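# Move six desk flasks into incubator and close it

## Task

Transfer every one of the six flasks on the desk onto incubator shelves. Each must lie flat, rest directly on a shelf rather than on another flask, keep the same face up it had on the desk, and have nothing sticking out beyond the shelf's front edge. Afterwards close the inner glass door completely, rotate its latch to horizontal, and close the outer door completely. Flasks that were already inside must also end up flat on shelves, unstacked and with their original face up. The task fails if any flask touches the floor, if either incubator door is slammed while opening or closing, or if the robot falls over or is left tilted.

## Robot and tools

ROBOT. TidyBot++: a wheeled base 0.54 m long, 0.50 m wide and 0.38 m high on four powered casters, carrying one seven-joint arm with a two-finger gripper. The arm's shoulder sits 0.12 m ahead of the base centre, 0.68 m up. Arm segments: upper arm 0.42 m, forearm 0.31 m, hand 0.31 m. It starts folded, hand pointing down, wrist up to 0.08 m past the base front. A downward-pointing hand reaches at most about 0.94 m high, and only near the base. Cameras: base_camera (fixed on the base) and wrist_camera (looks along the hand).

FRAMES. Base frame: origin on the floor below the base centre, x forward, y left, z up, metres. hand_pose is reported in it: the point between the finger pads, with the hand's z axis along the fingers and its y axis the closing direction. Odometry frame is the base frame as it was at scene start; base_odometry counts wheel turns only, so slip looks like travel, and heading (rad, left positive, -3.142 to 3.142) drifts over many moves. base_tilt is in degrees, forward and right positive.

TOOL move. One action per call, any mix of:
- base: object with translate_m (forward +), strafe_m (left +), both -2 to 2 m, and rotate_rad (counter-clockwise +), -6.3 to 6.3. These are offsets relative to where the base is when the command starts, along its axes then; the base goes straight to the resulting point.
- joints: absolute targets by name, radians: joint_1_rad (any angle; positive is clockwise from above, the reverse of rotate_rad), joint_2_rad -2.249 to 2.249 (shoulder, 0 upright, + leans forward), joint_3_rad any, joint_4_rad -2.579 to 2.579 (elbow, 0 straight), joint_5_rad any, joint_6_rad -2.099 to 2.099 (wrist), joint_7_rad any (hand roll; at 1.57 with hand down, fingers open left/right), gripper_pos 0 (open, about 85 mm gap) to 1 (closed). Unlimited joints take the short way; for big turns send steps under half a turn. Done tolerances: 0.039 for joints 1-4, 0.095 for 5-7, 0.03 gripper.
- target: absolute hand pose, one list of seven numbers [x, y, z, qw, qx, qy, qz], base frame, metres. Only gripper_pos may accompany it in joints, otherwise the call is refused.
- speeds: caps for this action only: translate_m/strafe_m 0.05 to 0.5 m/s (give one of them for a combined move), rotate_rad 0.1 to 1.57 rad/s.
- cameras: list of base_camera, wrist_camera or all; [] for none. blocking: true (default) waits until everything rests; false returns within about 0.5 s while motion continues, and a later move only overrides what it names.
A call with no action just reports. Unknown keys make a call invalid; out-of-range values get it refused, and then later move/wait/finished_scene calls in that reply are skipped, as they are after an unrequested stop.

OTHER TOOLS. wait(seconds 0 to 10, cameras) reports without commanding. stop(cameras) brakes all running motions; braked ones read "stopped" and may keep pressing. zoom_image(camera, region [x0, y0, x1, y1] pixels, at most 504x504). read_manual(section "licences") gives only licence texts. finished_scene(scene) ends the scene irreversibly; the goal must then hold without the robot.

RESULTS. move line: "done" or the worst status. base_status, joint_status, hand_status: done, moving, off_target (rested away from target, may still push), not_followed (a self-collision or reachability check withheld joints; "joint command not followed"/"pose unreachable", with "cause:"), contact_stop, time_out (base moves cap at 14 s, reaches at 10 s), torque_fault (arm frozen 10 s), limit_stop_at_motor_heat. hand_target is where the joints' targets would put the hand. motor_effort is percent of max torque, bracketed value the peak. on_its_own lists uncommanded activity. ARM HIT flags a hard hit on the base or itself. MOTOR HOT warns of heating; an OVER-TEMPERATURE FAULT makes the arm sag for 30-60 s, after which resend targets. Gripper "off_target" at 1 means it is holding something; "done" at 1 means empty.

PRACTICE. A target settles within a few cm; correct by adding (wanted minus measured) to the last target. Loads make the arm sag; to hold still, resend hand_target, never hand_pose, and never command a loaded joint to its current reading. Forward-pointing low poses near the base end badly and can hit the base; nothing stops the arm hitting the base or furniture, and it keeps pushing. Hand readings can be 1-2 cm off; trust the images. When a carried object touches down, hand_pose stops falling while effort shifts only slightly. Closed fingertips reach 20 mm past the hand point.

AVOID. Driving or turning while the arm is snagged above about 0.6 m, sideways swings with the arm stretched, or reaching far over furniture close ahead: the robot can tip; back away or retract to recover. Fast door motions (slams), drops, releasing moving items, hard pushes, squeezing objects still supported, and heavy twisting on the grip. A blocked base pushes until time_out and may still say done. Occasional external nudges can shift loose items.

Each tool is called after "Emit:" as a command line: name --argument value for each argument, lists and objects as JSON in quotes; but a table of rows of numbers goes row by row, as --pt "numbers of a row", without its own name.

## Session

Emit:
move

Scene clock: 0.00 s.
base_odometry: x=+0.000 y=+0.000 heading=+0.000
base_tilt: forward=-0.2 right=+0.0
base_status: not commanded
joint_positions: joint_1_rad=+0.024 joint_2_rad=-0.397 joint_3_rad=+3.179 joint_4_rad=-2.527 joint_5_rad=-0.013 joint_6_rad=-0.853 joint_7_rad=+1.552 gripper_pos=+0.000
joint_status: not commanded
motor_effort: joint_1_rad=+0 joint_2_rad=-1 joint_3_rad=+0 joint_4_rad=+15 joint_5_rad=+0 joint_6_rad=+0 joint_7_rad=+1
hand_pose: x=+0.2725 y=-0.0032 z=+0.5960 quat_wxyz=(-0.011, +0.996, -0.043, +0.080) (m; base frame)
hand_target: x=+0.2735 y=-0.0033 z=+0.5966 quat_wxyz=(-0.011, +0.996, -0.043, +0.081) (m; base frame)
hand_status: not commanded
pictures: base_camera, wrist_camera

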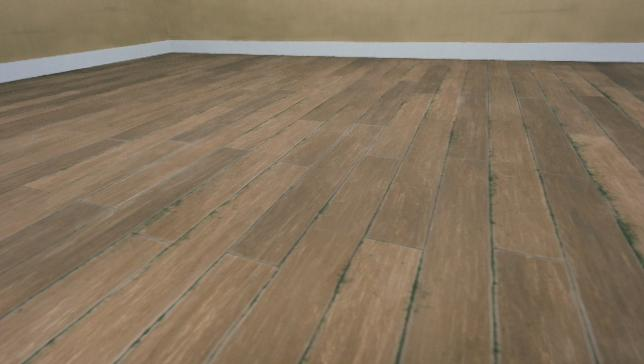

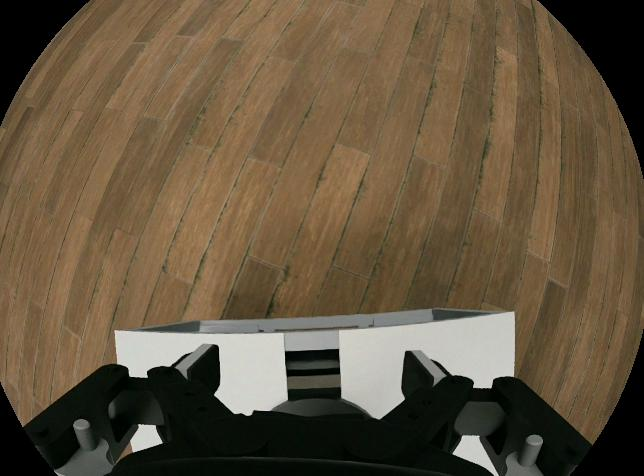

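Emit:
move --joints '{"joint_6_rad":0.4,"joint_2_rad":-0.4}' --base '{"rotate_rad":1.2}'

Emit:
move --base '{"rotate_rad":1.2}'

Emit:
move --base '{"rotate_rad":1.2}'

Emit:
move --base '{"rotate_rad":1.2}'

Scene clock: 2.37 s.
move: done
base_odometry: x=+0.000 y=+0.000 heading=+1.200
base_tilt: forward=-0.2 right=+0.0
base_status: done
joint_positions: joint_1_rad=+0.023 joint_2_rad=-0.397 joint_3_rad=+3.179 joint_4_rad=-2.527 joint_5_rad=-0.013 joint_6_rad=+0.347 joint_7_rad=+1.552 gripper_pos=+0.000
joint_status: all done
motor_effort: joint_1_rad=+0(1) joint_2_rad=-5(6) joint_3_rad=+0(2) joint_4_rad=+20(20) joint_5_rad=+0(1) joint_6_rad=+7(8) joint_7_rad=+1(2)
hand_pose: x=+0.5267 y=-0.0260 z=+0.8378 quat_wxyz=(+0.005, +0.777, -0.041, +0.628) (m; base frame)
hand_target: x=+0.5296 y=-0.0267 z=+0.8561 quat_wxyz=(+0.005, +0.759, -0.040, +0.650) (m; base frame)
hand_status: not commanded
pictures: base_camera, wrist_camera
camera_calibration:
wrist_camera: T_world_to_cam=[[-0.0492834, -0.998729, -0.0105695, 0.00277862], [-0.241975, 0.0222063, -0.970028, 0.993185], [0.96903, -0.0452488, -0.242762, -0.165491], [0, 0, 0, 1]] pos_world=[0.400828, -0.0267682, 0.923272]

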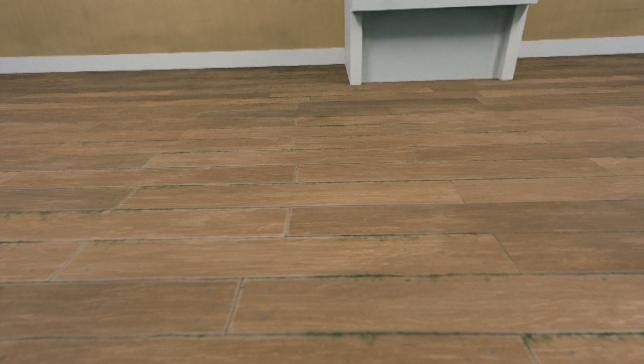

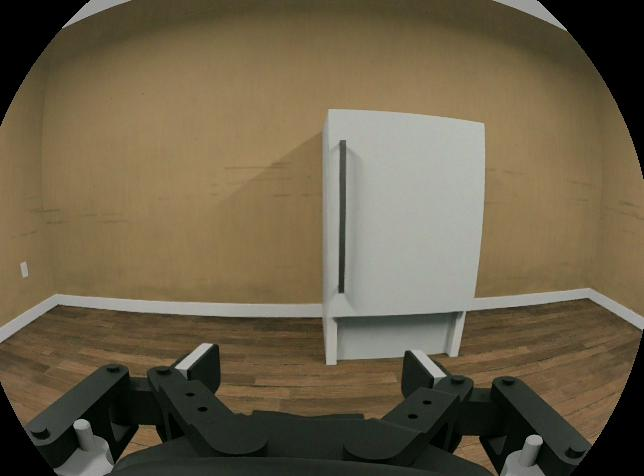

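Scene clock: 4.40 s.
move: done
base_odometry: x=+0.000 y=+0.000 heading=+2.400
base_tilt: forward=-0.2 right=+0.0
base_status: done
joint_positions: joint_1_rad=+0.023 joint_2_rad=-0.397 joint_3_rad=+3.179 joint_4_rad=-2.527 joint_5_rad=-0.013 joint_6_rad=+0.347 joint_7_rad=+1.552 gripper_pos=+0.000
joint_status: not commanded
motor_effort: joint_1_rad=+0(1) joint_2_rad=-6(7) joint_3_rad=+0(2) joint_4_rad=+20(20) joint_5_rad=+0(1) joint_6_rad=+8(8) joint_7_rad=+2(2)
hand_pose: x=+0.5267 y=-0.0259 z=+0.8379 quat_wxyz=(+0.005, +0.777, -0.041, +0.628) (m; base frame)
hand_target: x=+0.5296 y=-0.0267 z=+0.8561 quat_wxyz=(+0.005, +0.759, -0.040, +0.650) (m; base frame)
hand_status: not commanded
pictures: base_camera, wrist_camera
camera_calibration:
wrist_camera: T_world_to_cam=[[-0.0490649, -0.99874, -0.0105288, 0.00265339], [-0.241701, 0.0221009, -0.970099, 0.993234], [0.969109, -0.045053, -0.242481, -0.165753], [0, 0, 0, 1]] pos_world=[0.400829, -0.026769, 0.923371]

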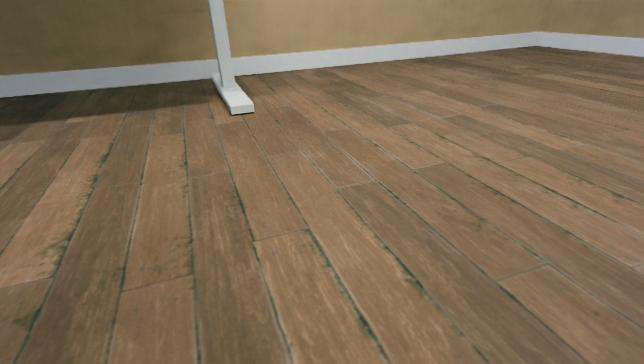

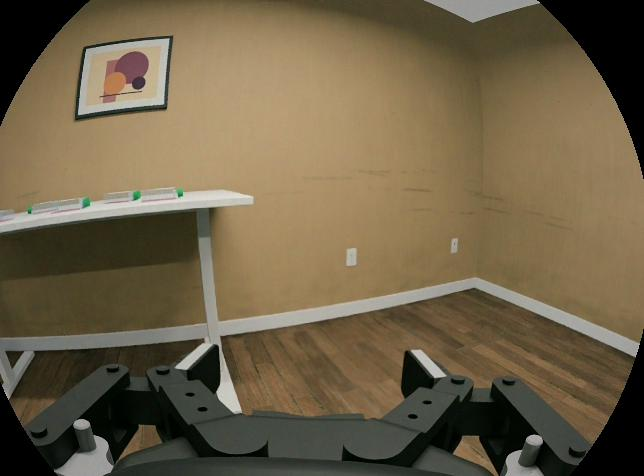

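Scene clock: 6.43 s.
move: done
base_odometry: x=+0.000 y=+0.000 heading=-2.684
base_tilt: forward=-0.2 right=+0.0
base_status: done
joint_positions: joint_1_rad=+0.023 joint_2_rad=-0.397 joint_3_rad=+3.179 joint_4_rad=-2.527 joint_5_rad=-0.013 joint_6_rad=+0.347 joint_7_rad=+1.552 gripper_pos=+0.000
joint_status: not commanded
motor_effort: joint_1_rad=+0(1) joint_2_rad=-5(7) joint_3_rad=+0(2) joint_4_rad=+20(20) joint_5_rad=+0(1) joint_6_rad=+6(8) joint_7_rad=+1(2)
hand_pose: x=+0.5268 y=-0.0258 z=+0.8379 quat_wxyz=(+0.004, +0.777, -0.040, +0.628) (m; base frame)
hand_target: x=+0.5296 y=-0.0267 z=+0.8561 quat_wxyz=(+0.005, +0.759, -0.040, +0.650) (m; base frame)
hand_status: not commanded
pictures: base_camera, wrist_camera
camera_calibration:
wrist_camera: T_world_to_cam=[[-0.0487459, -0.998756, -0.0105094, 0.00260582], [-0.241595, 0.0219996, -0.970128, 0.993213], [0.969152, -0.0447508, -0.242367, -0.165864], [0, 0, 0, 1]] pos_world=[0.40083, -0.0266702, 0.923371]

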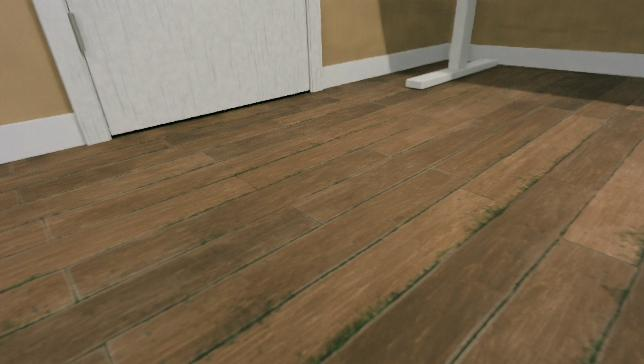

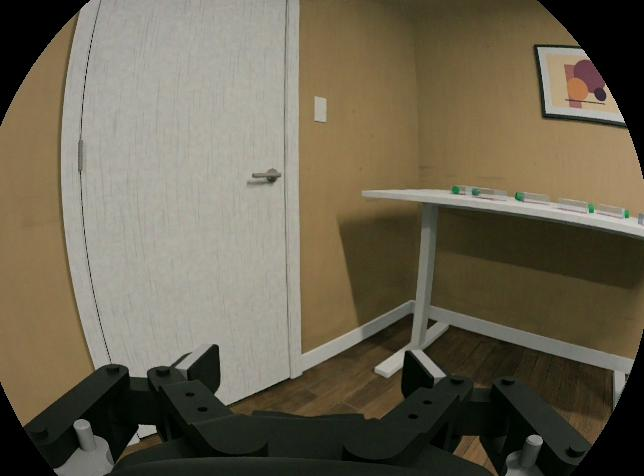

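Scene clock: 8.47 s.
move: done
base_odometry: x=+0.000 y=+0.000 heading=-1.484
base_tilt: forward=-0.2 right=+0.0
base_status: done
joint_positions: joint_1_rad=+0.023 joint_2_rad=-0.397 joint_3_rad=+3.179 joint_4_rad=-2.527 joint_5_rad=-0.013 joint_6_rad=+0.348 joint_7_rad=+1.552 gripper_pos=+0.000
joint_status: not commanded
motor_effort: joint_1_rad=+0(1) joint_2_rad=-5(7) joint_3_rad=-1(2) joint_4_rad=+20(20) joint_5_rad=+0(1) joint_6_rad=+7(8) joint_7_rad=+0(2)
hand_pose: x=+0.5268 y=-0.0257 z=+0.8380 quat_wxyz=(+0.004, +0.777, -0.040, +0.629) (m; base frame)
hand_target: x=+0.5296 y=-0.0267 z=+0.8561 quat_wxyz=(+0.005, +0.759, -0.040, +0.650) (m; base frame)
hand_status: not commanded
pictures: base_camera, wrist_camera
camera_calibration:
wrist_camera: T_world_to_cam=[[-0.0485299, -0.998767, -0.01047, 0.00258174], [-0.24151, 0.021905, -0.970151, 0.993195], [0.969184, -0.0445527, -0.242275, -0.165953], [0, 0, 0, 1]] pos_world=[0.400831, -0.026571, 0.92337]

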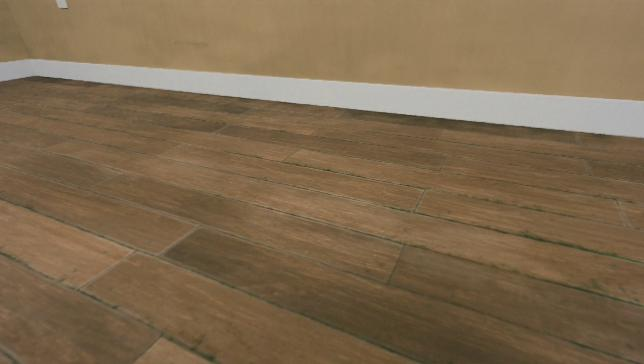

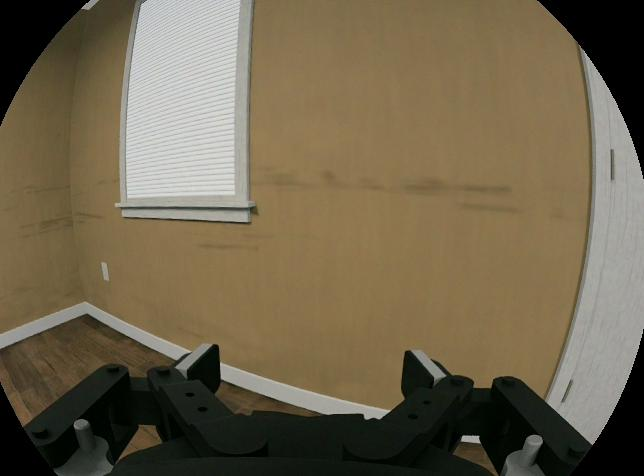

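Emit:
move --base '{"rotate_rad":-2.03}'

Emit:
zoom_image --camera "wrist_camera" --region '[70, 100, 570, 350]'

Emit:
move --base '{"rotate_rad":-1.57}'

Emit:
zoom_image --camera "wrist_camera" --region '[200, 50, 600, 400]'

Scene clock: 11.87 s.
move: done
base_odometry: x=+0.000 y=+0.000 heading=+2.770
base_tilt: forward=-0.2 right=+0.0
base_status: done
joint_positions: joint_1_rad=+0.023 joint_2_rad=-0.397 joint_3_rad=+3.179 joint_4_rad=-2.527 joint_5_rad=-0.013 joint_6_rad=+0.348 joint_7_rad=+1.552 gripper_pos=+0.000
joint_status: not commanded
motor_effort: joint_1_rad=+0(1) joint_2_rad=-6(7) joint_3_rad=-1(2) joint_4_rad=+20(20) joint_5_rad=+0(1) joint_6_rad=+7(8) joint_7_rad=+1(2)
hand_pose: x=+0.5268 y=-0.0257 z=+0.8380 quat_wxyz=(+0.004, +0.777, -0.040, +0.629) (m; base frame)
hand_target: x=+0.5296 y=-0.0267 z=+0.8561 quat_wxyz=(+0.005, +0.759, -0.040, +0.650) (m; base frame)
hand_status: not commanded
pictures: base_camera, wrist_camera
camera_calibration:
wrist_camera: T_world_to_cam=[[-0.0485238, -0.998767, -0.0104746, 0.00258349], [-0.241299, 0.0218982, -0.970204, 0.993158], [0.969237, -0.0445505, -0.242064, -0.166169], [0, 0, 0, 1]] pos_world=[0.400831, -0.026571, 0.92337]

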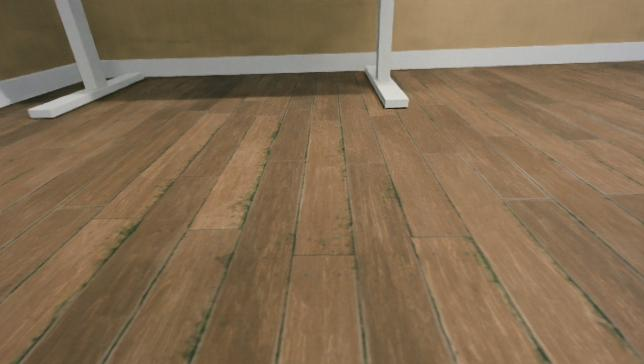

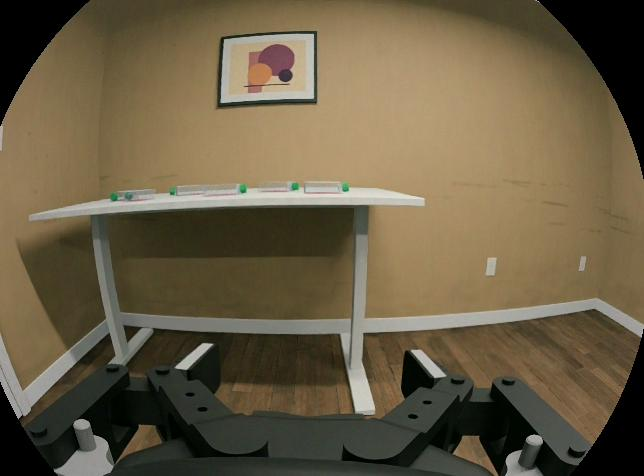

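Scaled by 1.008.

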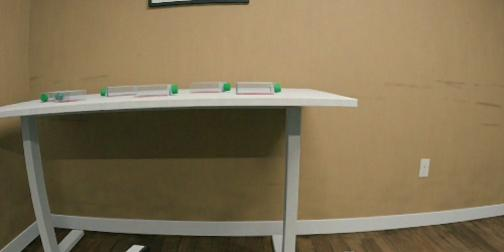

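Scene clock: 14.20 s.
move: done
base_odometry: x=+0.000 y=+0.000 heading=+1.200
base_tilt: forward=-0.1 right=+0.0
base_status: done
joint_positions: joint_1_rad=+0.023 joint_2_rad=-0.397 joint_3_rad=+3.179 joint_4_rad=-2.527 joint_5_rad=-0.013 joint_6_rad=+0.348 joint_7_rad=+1.552 gripper_pos=+0.000
joint_status: not commanded
motor_effort: joint_1_rad=+0(1) joint_2_rad=-5(7) joint_3_rad=-1(2) joint_4_rad=+20(20) joint_5_rad=+0(1) joint_6_rad=+7(8) joint_7_rad=+1(2)
hand_pose: x=+0.5268 y=-0.0259 z=+0.8381 quat_wxyz=(+0.005, +0.777, -0.041, +0.629) (m; base frame)
hand_target: x=+0.5296 y=-0.0267 z=+0.8561 quat_wxyz=(+0.005, +0.759, -0.040, +0.650) (m; base frame)
hand_status: not commanded
pictures: base_camera, wrist_camera
camera_calibration:
wrist_camera: T_world_to_cam=[[-0.0490324, -0.998742, -0.0104636, 0.00268095], [-0.241094, 0.0220014, -0.970252, 0.993222], [0.969262, -0.0450511, -0.24187, -0.16635], [0, 0, 0, 1]] pos_world=[0.400828, -0.0266689, 0.923469]

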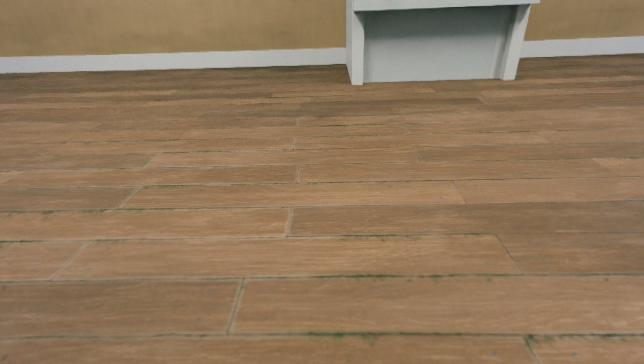

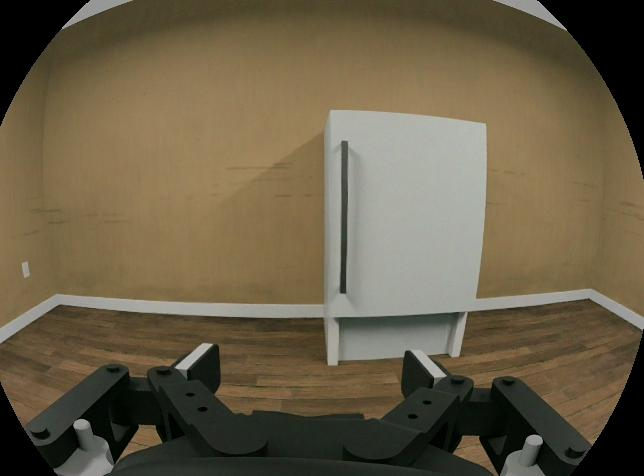

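Scaled by 1.260.

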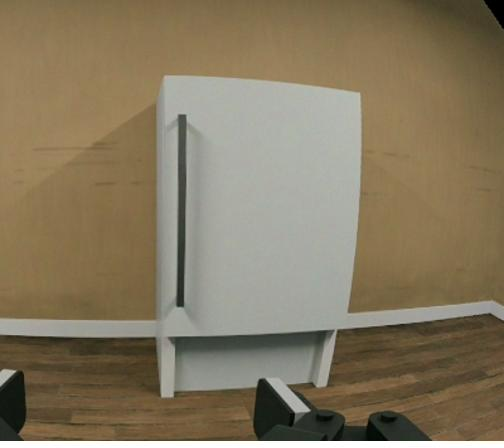

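Emit:
move --base '{"translate_m":0.7,"strafe_m":-0.2}' --target '[0.55,0,0.78,0,0.707,0,0.707]'

Scene clock: 17.87 s.
move: off_target
base_odometry: x=+0.440 y=+0.580 heading=+1.199
base_tilt: forward=-0.1 right=+0.0
base_status: done
joint_positions: joint_1_rad=+0.016 joint_2_rad=+0.216 joint_3_rad=+3.168 joint_4_rad=-2.555 joint_5_rad=-0.013 joint_6_rad=+1.420 joint_7_rad=+1.552 gripper_pos=+0.000
joint_status: not commanded
motor_effort: joint_1_rad=+0(0) joint_2_rad=-20(22) joint_3_rad=+0(2) joint_4_rad=+12(21) joint_5_rad=+0(1) joint_6_rad=+7(8) joint_7_rad=+1(2)
hand_pose: x=+0.6265 y=-0.0226 z=+0.8679 quat_wxyz=(+0.014, +0.625, -0.022, +0.780) (m; base frame)
hand_target: x=+0.6175 y=-0.0007 z=+0.8755 quat_wxyz=(+0.001, +0.612, +0.001, +0.791) (m; base frame)
hand_status: off_target (0.119 m and 13.0 deg from the pose sent, 0.068 m and 12.9 deg at the start; a joint's target at an end of its range on 48 of 48 steps)
pictures: base_camera, wrist_camera
camera_calibration:
wrist_camera: T_world_to_cam=[[-0.045558, -0.998734, 0.0213427, -0.018591], [0.184726, -0.029419, -0.98235, 0.788582], [0.981734, -0.0408113, 0.185832, -0.634513], [0, 0, 0, 1]] pos_world=[0.476405, -0.0212634, 0.892973]

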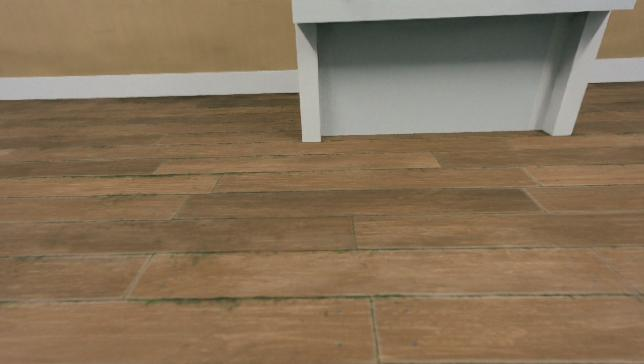

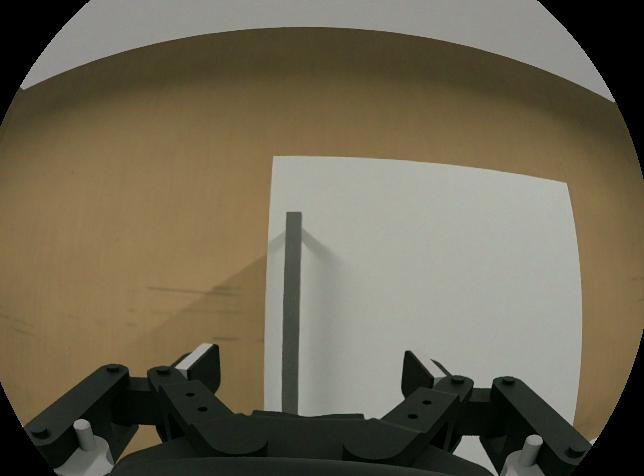

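Emit:
move --target '[0.70,0,0.70,0,0.707,0,0.707]'

Scene clock: 19.77 s.
move: done
base_odometry: x=+0.440 y=+0.580 heading=+1.199
base_tilt: forward=-0.2 right=+0.0
base_status: not commanded
joint_positions: joint_1_rad=+0.007 joint_2_rad=+0.654 joint_3_rad=+3.168 joint_4_rad=-2.476 joint_5_rad=-0.013 joint_6_rad=+1.479 joint_7_rad=+1.552 gripper_pos=+0.000
joint_status: not commanded
motor_effort: joint_1_rad=+0(0) joint_2_rad=-28(29) joint_3_rad=-1(2) joint_4_rad=+6(12) joint_5_rad=+0(1) joint_6_rad=+7(8) joint_7_rad=+1(2)
hand_pose: x=+0.6889 y=-0.0188 z=+0.6765 quat_wxyz=(+0.014, +0.734, -0.017, +0.678) (m; base frame)
hand_target: x=+0.7000 y=+0.0000 z=+0.7000 quat_wxyz=(+0.000, +0.707, +0.000, +0.707) (m; base frame)
hand_status: done (0.032 m and 5.2 deg from the pose sent, 0.185 m and 13.0 deg at the start)
pictures: base_camera, wrist_camera
camera_calibration:
wrist_camera: T_world_to_cam=[[-0.0276437, -0.999072, 0.0330208, -0.0281931], [-0.113876, -0.0296709, -0.993052, 0.802096], [0.99311, -0.0312119, -0.112951, -0.46572], [0, 0, 0, 1]] pos_world=[0.553072, -0.018904, 0.744851]

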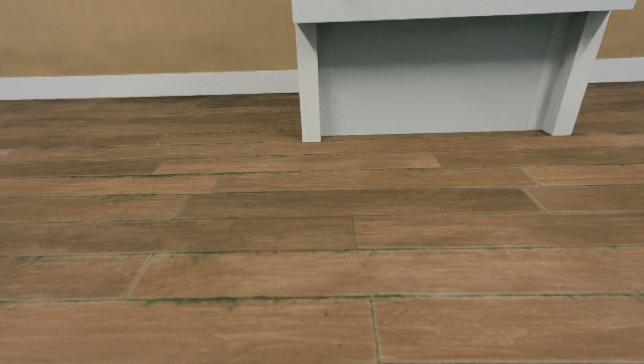

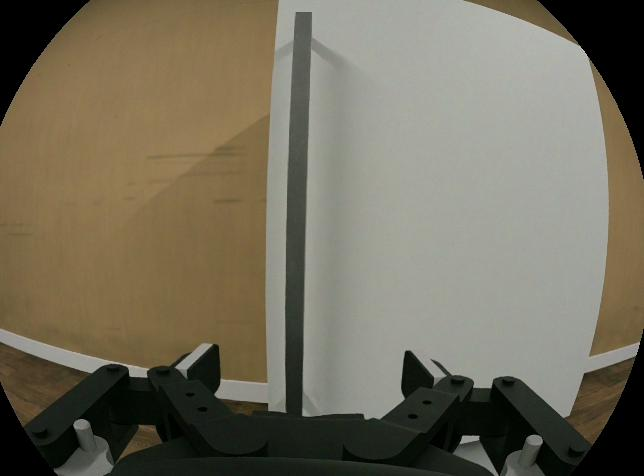

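Emit:
move --base '{"translate_m":0.15,"strafe_m":0.02}' --speeds '{"translate_m":0.2}'

Scene clock: 21.63 s.
move: done
base_odometry: x=+0.476 y=+0.727 heading=+1.199
base_tilt: forward=-0.1 right=+0.0
base_status: done
joint_positions: joint_1_rad=+0.005 joint_2_rad=+0.656 joint_3_rad=+3.168 joint_4_rad=-2.469 joint_5_rad=-0.013 joint_6_rad=+1.481 joint_7_rad=+1.552 gripper_pos=+0.000
joint_status: not commanded
motor_effort: joint_1_rad=+0(1) joint_2_rad=-28(29) joint_3_rad=-1(2) joint_4_rad=+6(7) joint_5_rad=+0(1) joint_6_rad=+7(8) joint_7_rad=+0(2)
hand_pose: x=+0.6913 y=-0.0177 z=+0.6785 quat_wxyz=(+0.013, +0.732, -0.016, +0.681) (m; base frame)
hand_target: x=+0.7000 y=+0.0000 z=+0.7000 quat_wxyz=(+0.000, +0.707, +0.000, +0.707) (m; base frame)
hand_status: not commanded
pictures: base_camera, wrist_camera
camera_calibration:
wrist_camera: T_world_to_cam=[[-0.0256527, -0.999123, 0.0330841, -0.0284414], [-0.106317, -0.0301806, -0.993874, 0.7998], [0.994001, -0.029013, -0.10545, -0.473411], [0, 0, 0, 1]] pos_world=[0.554874, -0.018013, 0.745921]

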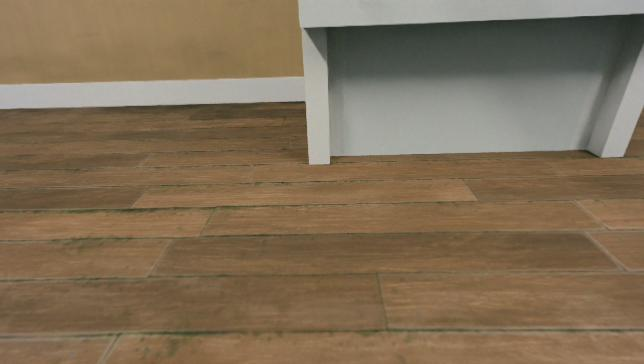

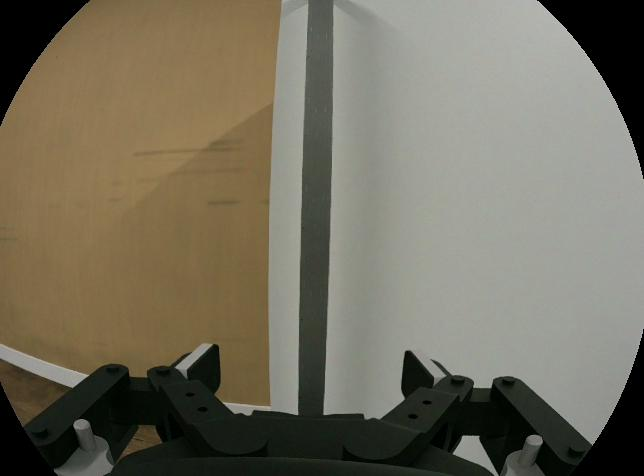

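Emit:
move --base '{"translate_m":0.17}' --speeds '{"translate_m":0.15}'

Scene clock: 23.60 s.
move: done
base_odometry: x=+0.538 y=+0.886 heading=+1.199
base_tilt: forward=-0.2 right=+0.0
base_status: done
joint_positions: joint_1_rad=+0.005 joint_2_rad=+0.656 joint_3_rad=+3.168 joint_4_rad=-2.467 joint_5_rad=-0.013 joint_6_rad=+1.482 joint_7_rad=+1.552 gripper_pos=+0.000
joint_status: not commanded
motor_effort: joint_1_rad=+0(2) joint_2_rad=-28(30) joint_3_rad=-1(2) joint_4_rad=+6(7) joint_5_rad=+0(1) joint_6_rad=+7(9) joint_7_rad=+1(2)
hand_pose: x=+0.6921 y=-0.0175 z=+0.6790 quat_wxyz=(+0.013, +0.731, -0.016, +0.682) (m; base frame)
hand_target: x=+0.7000 y=+0.0000 z=+0.7000 quat_wxyz=(+0.000, +0.707, +0.000, +0.707) (m; base frame)
hand_status: not commanded
pictures: base_camera, wrist_camera
camera_calibration:
wrist_camera: T_world_to_cam=[[-0.0253188, -0.999132, 0.0330881, -0.0284226], [-0.104111, -0.0302833, -0.994104, 0.799005], [0.994243, -0.0286144, -0.103254, -0.475746], [0, 0, 0, 1]] pos_world=[0.555473, -0.0178146, 0.746112]

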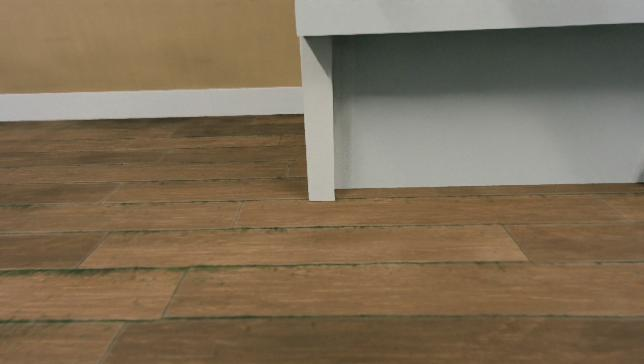

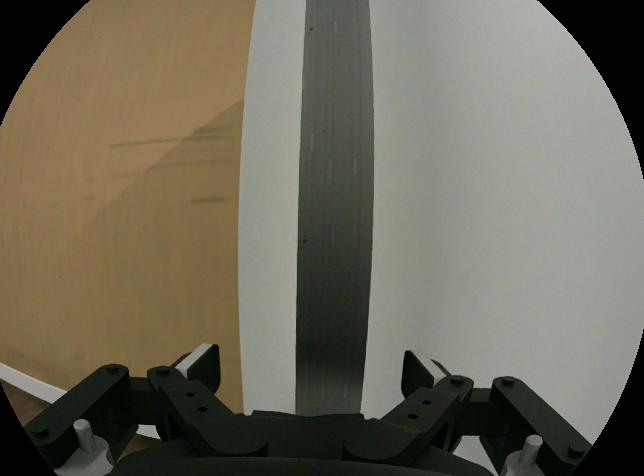

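Emit:
move --joints '{"gripper_pos":1}'

Scene clock: 24.90 s.
move: off_target
base_odometry: x=+0.538 y=+0.885 heading=+1.199
base_tilt: forward=-0.2 right=+0.0
base_status: not commanded
joint_positions: joint_1_rad=+0.013 joint_2_rad=+0.656 joint_3_rad=+3.171 joint_4_rad=-2.467 joint_5_rad=-0.016 joint_6_rad=+1.483 joint_7_rad=+1.552 gripper_pos=+0.740
joint_status: gripper_pos off_target (ended at +0.740, target +1.000)
motor_effort: joint_1_rad=-2(8) joint_2_rad=-29(29) joint_3_rad=-3(7) joint_4_rad=+8(11) joint_5_rad=+1(7) joint_6_rad=+8(9) joint_7_rad=+1(1)
hand_pose: x=+0.6916 y=-0.0244 z=+0.6791 quat_wxyz=(+0.018, +0.731, -0.020, +0.682) (m; base frame)
hand_target: x=+0.7000 y=+0.0000 z=+0.7000 quat_wxyz=(+0.000, +0.707, +0.000, +0.707) (m; base frame)
hand_status: not commanded
pictures: base_camera, wrist_camera
camera_calibration:
wrist_camera: T_world_to_cam=[[-0.0384684, -0.998636, 0.0352936, -0.0278054], [-0.104192, -0.0311186, -0.99407, 0.798823], [0.993813, -0.0419176, -0.102852, -0.475899], [0, 0, 0, 1]] pos_world=[0.555115, -0.0228577, 0.74612]

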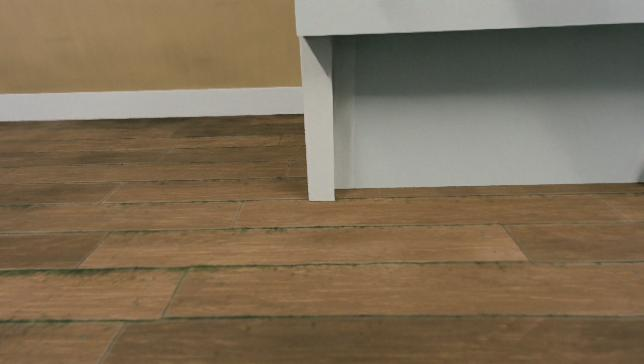

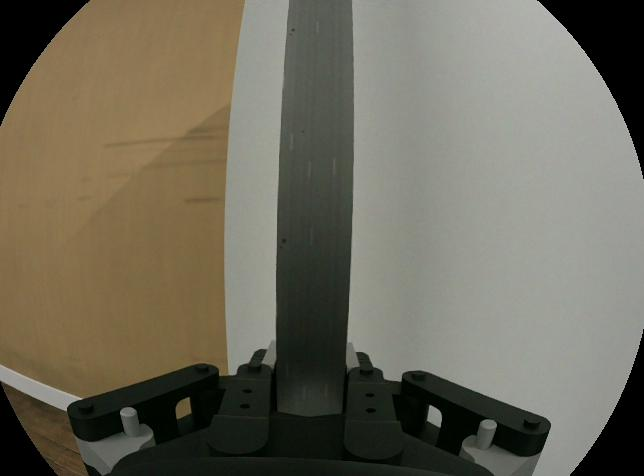

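Emit:
move --base '{"translate_m":-0.076,"strafe_m":-0.092,"rotate_rad":0.12}' --speeds '{"translate_m":0.1,"rotate_rad":0.1}'

Emit:
move --base '{"translate_m":-0.076,"strafe_m":-0.092,"rotate_rad":0.12}' --speeds '{"translate_m":0.1,"rotate_rad":0.1}'

Scene clock: 27.37 s.
move: done
base_odometry: x=+0.596 y=+0.781 heading=+1.319
base_tilt: forward=-0.2 right=+0.0
base_status: done
joint_positions: joint_1_rad=+0.014 joint_2_rad=+0.671 joint_3_rad=+3.171 joint_4_rad=-2.451 joint_5_rad=-0.016 joint_6_rad=+1.493 joint_7_rad=+1.552 gripper_pos=+0.740
joint_status: not commanded
motor_effort: joint_1_rad=-2(8) joint_2_rad=-30(35) joint_3_rad=-3(8) joint_4_rad=+7(10) joint_5_rad=+2(7) joint_6_rad=+8(12) joint_7_rad=-1(2)
hand_pose: x=+0.6972 y=-0.0248 z=+0.6792 quat_wxyz=(+0.018, +0.727, -0.020, +0.686) (m; base frame)
hand_target: x=+0.7000 y=+0.0000 z=+0.7000 quat_wxyz=(+0.000, +0.707, +0.000, +0.707) (m; base frame)
hand_status: not commanded
pictures: base_camera, wrist_camera
camera_calibration:
wrist_camera: T_world_to_cam=[[-0.0389086, -0.998604, 0.0357351, -0.0279507], [-0.0923332, -0.0320162, -0.995213, 0.791957], [0.994968, -0.0420219, -0.0909585, -0.490234], [0, 0, 0, 1]] pos_world=[0.559803, -0.0231568, 0.744574]

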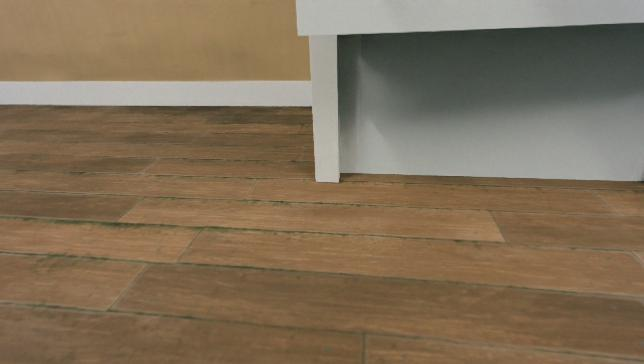

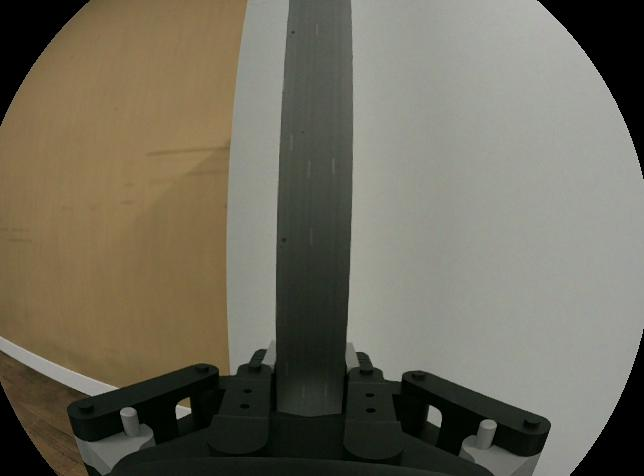

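Scene clock: 29.13 s.
move: done
base_odometry: x=+0.666 y=+0.685 heading=+1.440
base_tilt: forward=-0.2 right=+0.0
base_status: done
joint_positions: joint_1_rad=+0.014 joint_2_rad=+0.671 joint_3_rad=+3.171 joint_4_rad=-2.451 joint_5_rad=-0.016 joint_6_rad=+1.494 joint_7_rad=+1.552 gripper_pos=+0.740
joint_status: not commanded
motor_effort: joint_1_rad=-2(10) joint_2_rad=-29(32) joint_3_rad=-4(10) joint_4_rad=+7(11) joint_5_rad=+3(9) joint_6_rad=+9(10) joint_7_rad=+1(2)
hand_pose: x=+0.6971 y=-0.0255 z=+0.6792 quat_wxyz=(+0.019, +0.727, -0.020, +0.686) (m; base frame)
hand_target: x=+0.7000 y=+0.0000 z=+0.7000 quat_wxyz=(+0.000, +0.707, +0.000, +0.707) (m; base frame)
hand_status: not commanded
pictures: base_camera, wrist_camera
camera_calibration:
wrist_camera: T_world_to_cam=[[-0.0404204, -0.998543, 0.0357544, -0.0276106], [-0.0921869, -0.0319042, -0.99523, 0.791874], [0.994921, -0.0435237, -0.090763, -0.490403], [0, 0, 0, 1]] pos_world=[0.559797, -0.0236504, 0.744573]

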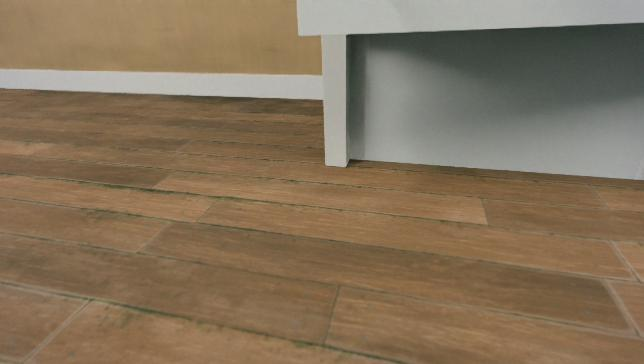

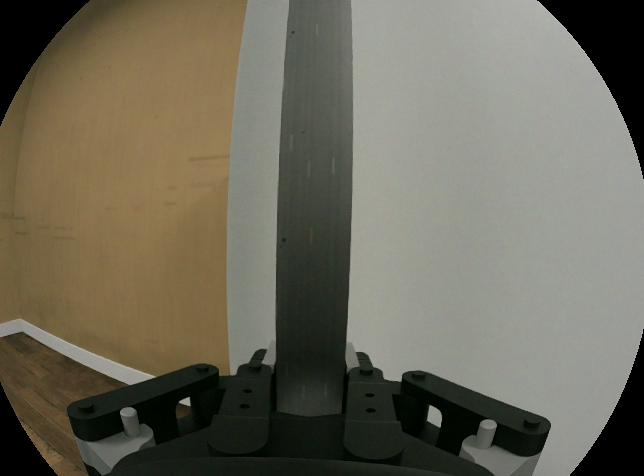

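Emit:
move --base '{"translate_m":-0.141,"strafe_m":-0.193,"rotate_rad":0.24}' --speeds '{"translate_m":0.1,"rotate_rad":0.1}' --cameras '[]'

Emit:
move --base '{"translate_m":-0.141,"strafe_m":-0.193,"rotate_rad":0.24}' --speeds '{"translate_m":0.1,"rotate_rad":0.1}'

Scene clock: 32.40 s.
move: done
base_odometry: x=+0.839 y=+0.520 heading=+1.680
base_tilt: forward=-0.2 right=+0.0
base_status: done
joint_positions: joint_1_rad=+0.015 joint_2_rad=+0.671 joint_3_rad=+3.171 joint_4_rad=-2.452 joint_5_rad=-0.016 joint_6_rad=+1.494 joint_7_rad=+1.552 gripper_pos=+0.740
joint_status: not commanded
motor_effort: joint_1_rad=-2(8) joint_2_rad=-30(32) joint_3_rad=-3(8) joint_4_rad=+8(12) joint_5_rad=+4(9) joint_6_rad=+9(11) joint_7_rad=+2(2)
hand_pose: x=+0.6968 y=-0.0256 z=+0.6792 quat_wxyz=(+0.019, +0.727, -0.020, +0.686) (m; base frame)
hand_target: x=+0.7000 y=+0.0000 z=+0.7000 quat_wxyz=(+0.000, +0.707, +0.000, +0.707) (m; base frame)
hand_status: not commanded
pictures: none
No camera images: "cameras" was empty.

Scene clock: 35.37 s.
move: done
base_odometry: x=+1.047 y=+0.400 heading=+1.921
base_tilt: forward=-0.1 right=+0.0
base_status: done
joint_positions: joint_1_rad=+0.014 joint_2_rad=+0.670 joint_3_rad=+3.171 joint_4_rad=-2.453 joint_5_rad=-0.016 joint_6_rad=+1.495 joint_7_rad=+1.552 gripper_pos=+0.740
joint_status: not commanded
motor_effort: joint_1_rad=-2(8) joint_2_rad=-30(32) joint_3_rad=-3(8) joint_4_rad=+8(11) joint_5_rad=+3(9) joint_6_rad=+8(11) joint_7_rad=+1(2)
hand_pose: x=+0.6965 y=-0.0251 z=+0.6791 quat_wxyz=(+0.018, +0.727, -0.020, +0.686) (m; base frame)
hand_target: x=+0.7000 y=+0.0000 z=+0.7000 quat_wxyz=(+0.000, +0.707, +0.000, +0.707) (m; base frame)
hand_status: not commanded
pictures: base_camera, wrist_camera
camera_calibration:
wrist_camera: T_world_to_cam=[[-0.0399127, -0.998568, 0.0356294, -0.0275288], [-0.092663, -0.0318051, -0.995189, 0.792067], [0.994897, -0.0430222, -0.0912608, -0.4894], [0, 0, 0, 1]] pos_world=[0.559199, -0.0233526, 0.744575]

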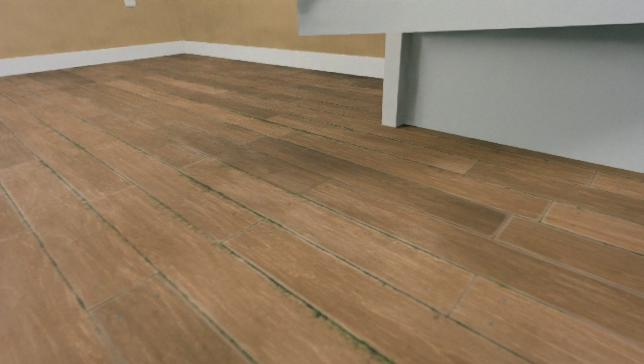

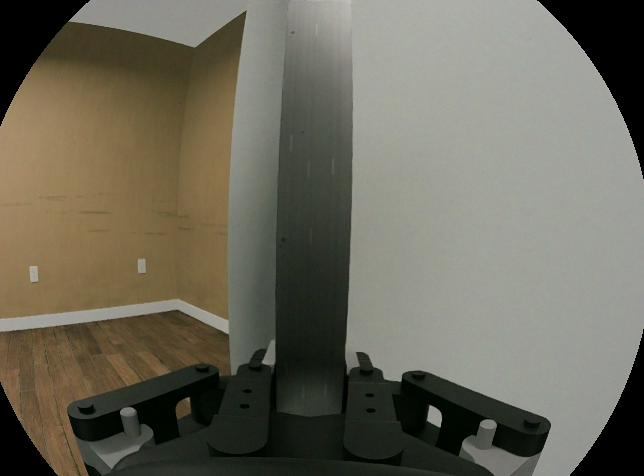

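Emit:
move --base '{"translate_m":-0.141,"strafe_m":-0.193,"rotate_rad":0.24}' --speeds '{"translate_m":0.1,"rotate_rad":0.1}' --cameras '[]'

Emit:
move --base '{"translate_m":-0.141,"strafe_m":-0.193,"rotate_rad":0.24}' --speeds '{"translate_m":0.1,"rotate_rad":0.1}' --cameras '[]'

Emit:
move --base '{"translate_m":-0.141,"strafe_m":-0.193,"rotate_rad":0.24}' --speeds '{"translate_m":0.1,"rotate_rad":0.1}'

Scene clock: 38.60 s.
move: done
base_odometry: x=+1.277 y=+0.334 heading=+2.161
base_tilt: forward=-0.2 right=+0.0
base_status: done
joint_positions: joint_1_rad=+0.012 joint_2_rad=+0.670 joint_3_rad=+3.171 joint_4_rad=-2.454 joint_5_rad=-0.017 joint_6_rad=+1.495 joint_7_rad=+1.552 gripper_pos=+0.740
joint_status: not commanded
motor_effort: joint_1_rad=-2(8) joint_2_rad=-29(32) joint_3_rad=-3(8) joint_4_rad=+7(11) joint_5_rad=+3(9) joint_6_rad=+9(10) joint_7_rad=+0(2)
hand_pose: x=+0.6964 y=-0.0239 z=+0.6791 quat_wxyz=(+0.018, +0.727, -0.019, +0.686) (m; base frame)
hand_target: x=+0.7000 y=+0.0000 z=+0.7000 quat_wxyz=(+0.000, +0.707, +0.000, +0.707) (m; base frame)
hand_status: not commanded
pictures: none
No camera images: "cameras" was empty.

Scene clock: 41.60 s.
move: done
base_odometry: x=+1.516 y=+0.325 heading=+2.402
base_tilt: forward=-0.2 right=+0.0
base_status: done
joint_positions: joint_1_rad=+0.009 joint_2_rad=+0.670 joint_3_rad=+3.170 joint_4_rad=-2.455 joint_5_rad=-0.017 joint_6_rad=+1.495 joint_7_rad=+1.552 gripper_pos=+0.740
joint_status: not commanded
motor_effort: joint_1_rad=-2(8) joint_2_rad=-29(32) joint_3_rad=-4(9) joint_4_rad=+8(11) joint_5_rad=+4(10) joint_6_rad=+8(11) joint_7_rad=+1(3)
hand_pose: x=+0.6962 y=-0.0221 z=+0.6791 quat_wxyz=(+0.017, +0.727, -0.019, +0.686) (m; base frame)
hand_target: x=+0.7000 y=+0.0000 z=+0.7000 quat_wxyz=(+0.000, +0.707, +0.000, +0.707) (m; base frame)
hand_status: not commanded
pictures: none
No camera images: "cameras" was empty.

Scene clock: 44.57 s.
move: done
base_odometry: x=+1.750 y=+0.372 heading=+2.643
base_tilt: forward=-0.2 right=+0.0
base_status: done
joint_positions: joint_1_rad=+0.006 joint_2_rad=+0.670 joint_3_rad=+3.168 joint_4_rad=-2.456 joint_5_rad=-0.018 joint_6_rad=+1.496 joint_7_rad=+1.552 gripper_pos=+0.740
joint_status: not commanded
motor_effort: joint_1_rad=-1(8) joint_2_rad=-30(31) joint_3_rad=-2(8) joint_4_rad=+8(12) joint_5_rad=+4(10) joint_6_rad=+8(11) joint_7_rad=+1(2)
hand_pose: x=+0.6959 y=-0.0200 z=+0.6791 quat_wxyz=(+0.015, +0.727, -0.018, +0.686) (m; base frame)
hand_target: x=+0.7000 y=+0.0000 z=+0.7000 quat_wxyz=(+0.000, +0.707, +0.000, +0.707) (m; base frame)
hand_status: not commanded
pictures: base_camera, wrist_camera
camera_calibration:
wrist_camera: T_world_to_cam=[[-0.0319245, -0.99892, 0.0337541, -0.0267681], [-0.0931336, -0.0306513, -0.995182, 0.792403], [0.995142, -0.0349143, -0.0920545, -0.487961], [0, 0, 0, 1]] pos_world=[0.558535, -0.0194878, 0.74457]

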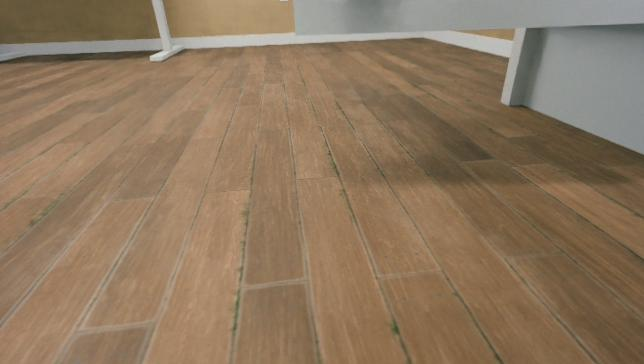

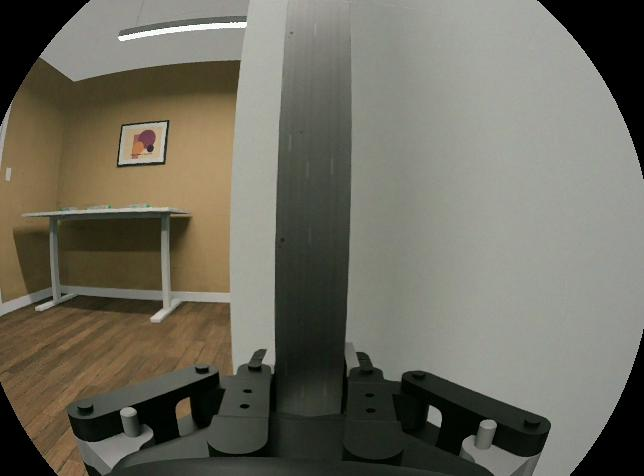

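Emit:
move --base '{"translate_m":-0.141,"strafe_m":-0.193,"rotate_rad":0.24}' --speeds '{"translate_m":0.1,"rotate_rad":0.1}' --cameras '[]'

Emit:
move --base '{"translate_m":-0.141,"strafe_m":-0.193,"rotate_rad":0.24}' --speeds '{"translate_m":0.1,"rotate_rad":0.1}'

Scene clock: 47.70 s.
move: done
base_odometry: x=+1.966 y=+0.474 heading=+2.883
base_tilt: forward=-0.1 right=+0.0
base_status: done
joint_positions: joint_1_rad=+0.004 joint_2_rad=+0.669 joint_3_rad=+3.166 joint_4_rad=-2.457 joint_5_rad=-0.018 joint_6_rad=+1.496 joint_7_rad=+1.552 gripper_pos=+0.740
joint_status: not commanded
motor_effort: joint_1_rad=+0(6) joint_2_rad=-29(32) joint_3_rad=-2(5) joint_4_rad=+8(12) joint_5_rad=+3(8) joint_6_rad=+8(10) joint_7_rad=+1(2)
hand_pose: x=+0.6955 y=-0.0177 z=+0.6791 quat_wxyz=(+0.013, +0.727, -0.017, +0.686) (m; base frame)
hand_target: x=+0.7000 y=+0.0000 z=+0.7000 quat_wxyz=(+0.000, +0.707, +0.000, +0.707) (m; base frame)
hand_status: not commanded
pictures: none
No camera images: "cameras" was empty.

Scene clock: 50.67 s.
move: done
base_odometry: x=+2.152 y=+0.625 heading=+3.124
base_tilt: forward=-0.2 right=+0.0
base_status: done
joint_positions: joint_1_rad=+0.000 joint_2_rad=+0.669 joint_3_rad=+3.164 joint_4_rad=-2.458 joint_5_rad=-0.019 joint_6_rad=+1.497 joint_7_rad=+1.552 gripper_pos=+0.740
joint_status: not commanded
motor_effort: joint_1_rad=+0(7) joint_2_rad=-30(32) joint_3_rad=-1(7) joint_4_rad=+9(12) joint_5_rad=+3(10) joint_6_rad=+8(11) joint_7_rad=+0(1)
hand_pose: x=+0.6952 y=-0.0151 z=+0.6791 quat_wxyz=(+0.011, +0.727, -0.016, +0.686) (m; base frame)
hand_target: x=+0.7000 y=+0.0000 z=+0.7000 quat_wxyz=(+0.000, +0.707, +0.000, +0.707) (m; base frame)
hand_status: not commanded
pictures: base_camera, wrist_camera
camera_calibration:
wrist_camera: T_world_to_cam=[[-0.0237866, -0.999222, 0.0314451, -0.0259552], [-0.093318, -0.0290974, -0.995211, 0.792703], [0.995352, -0.026607, -0.0925533, -0.486878], [0, 0, 0, 1]] pos_world=[0.557971, -0.0158238, 0.744661]

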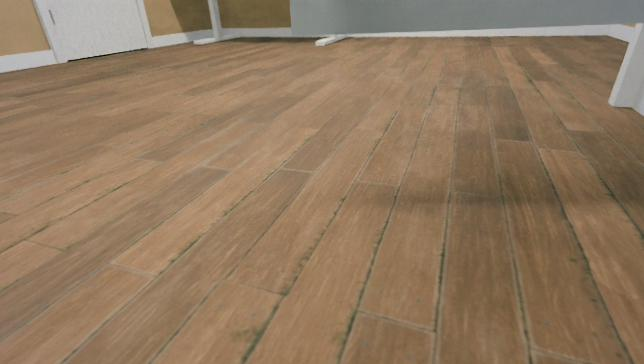

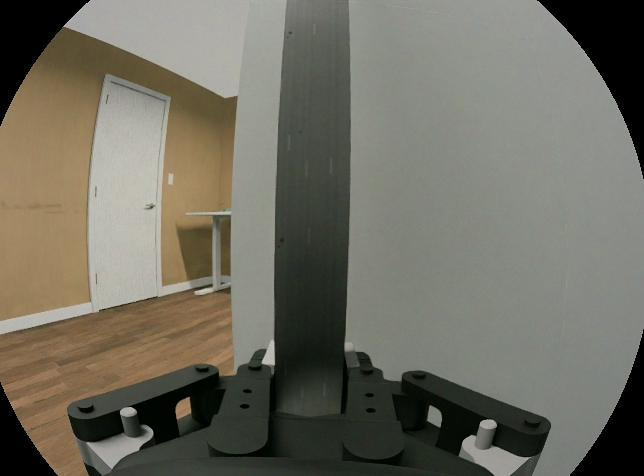

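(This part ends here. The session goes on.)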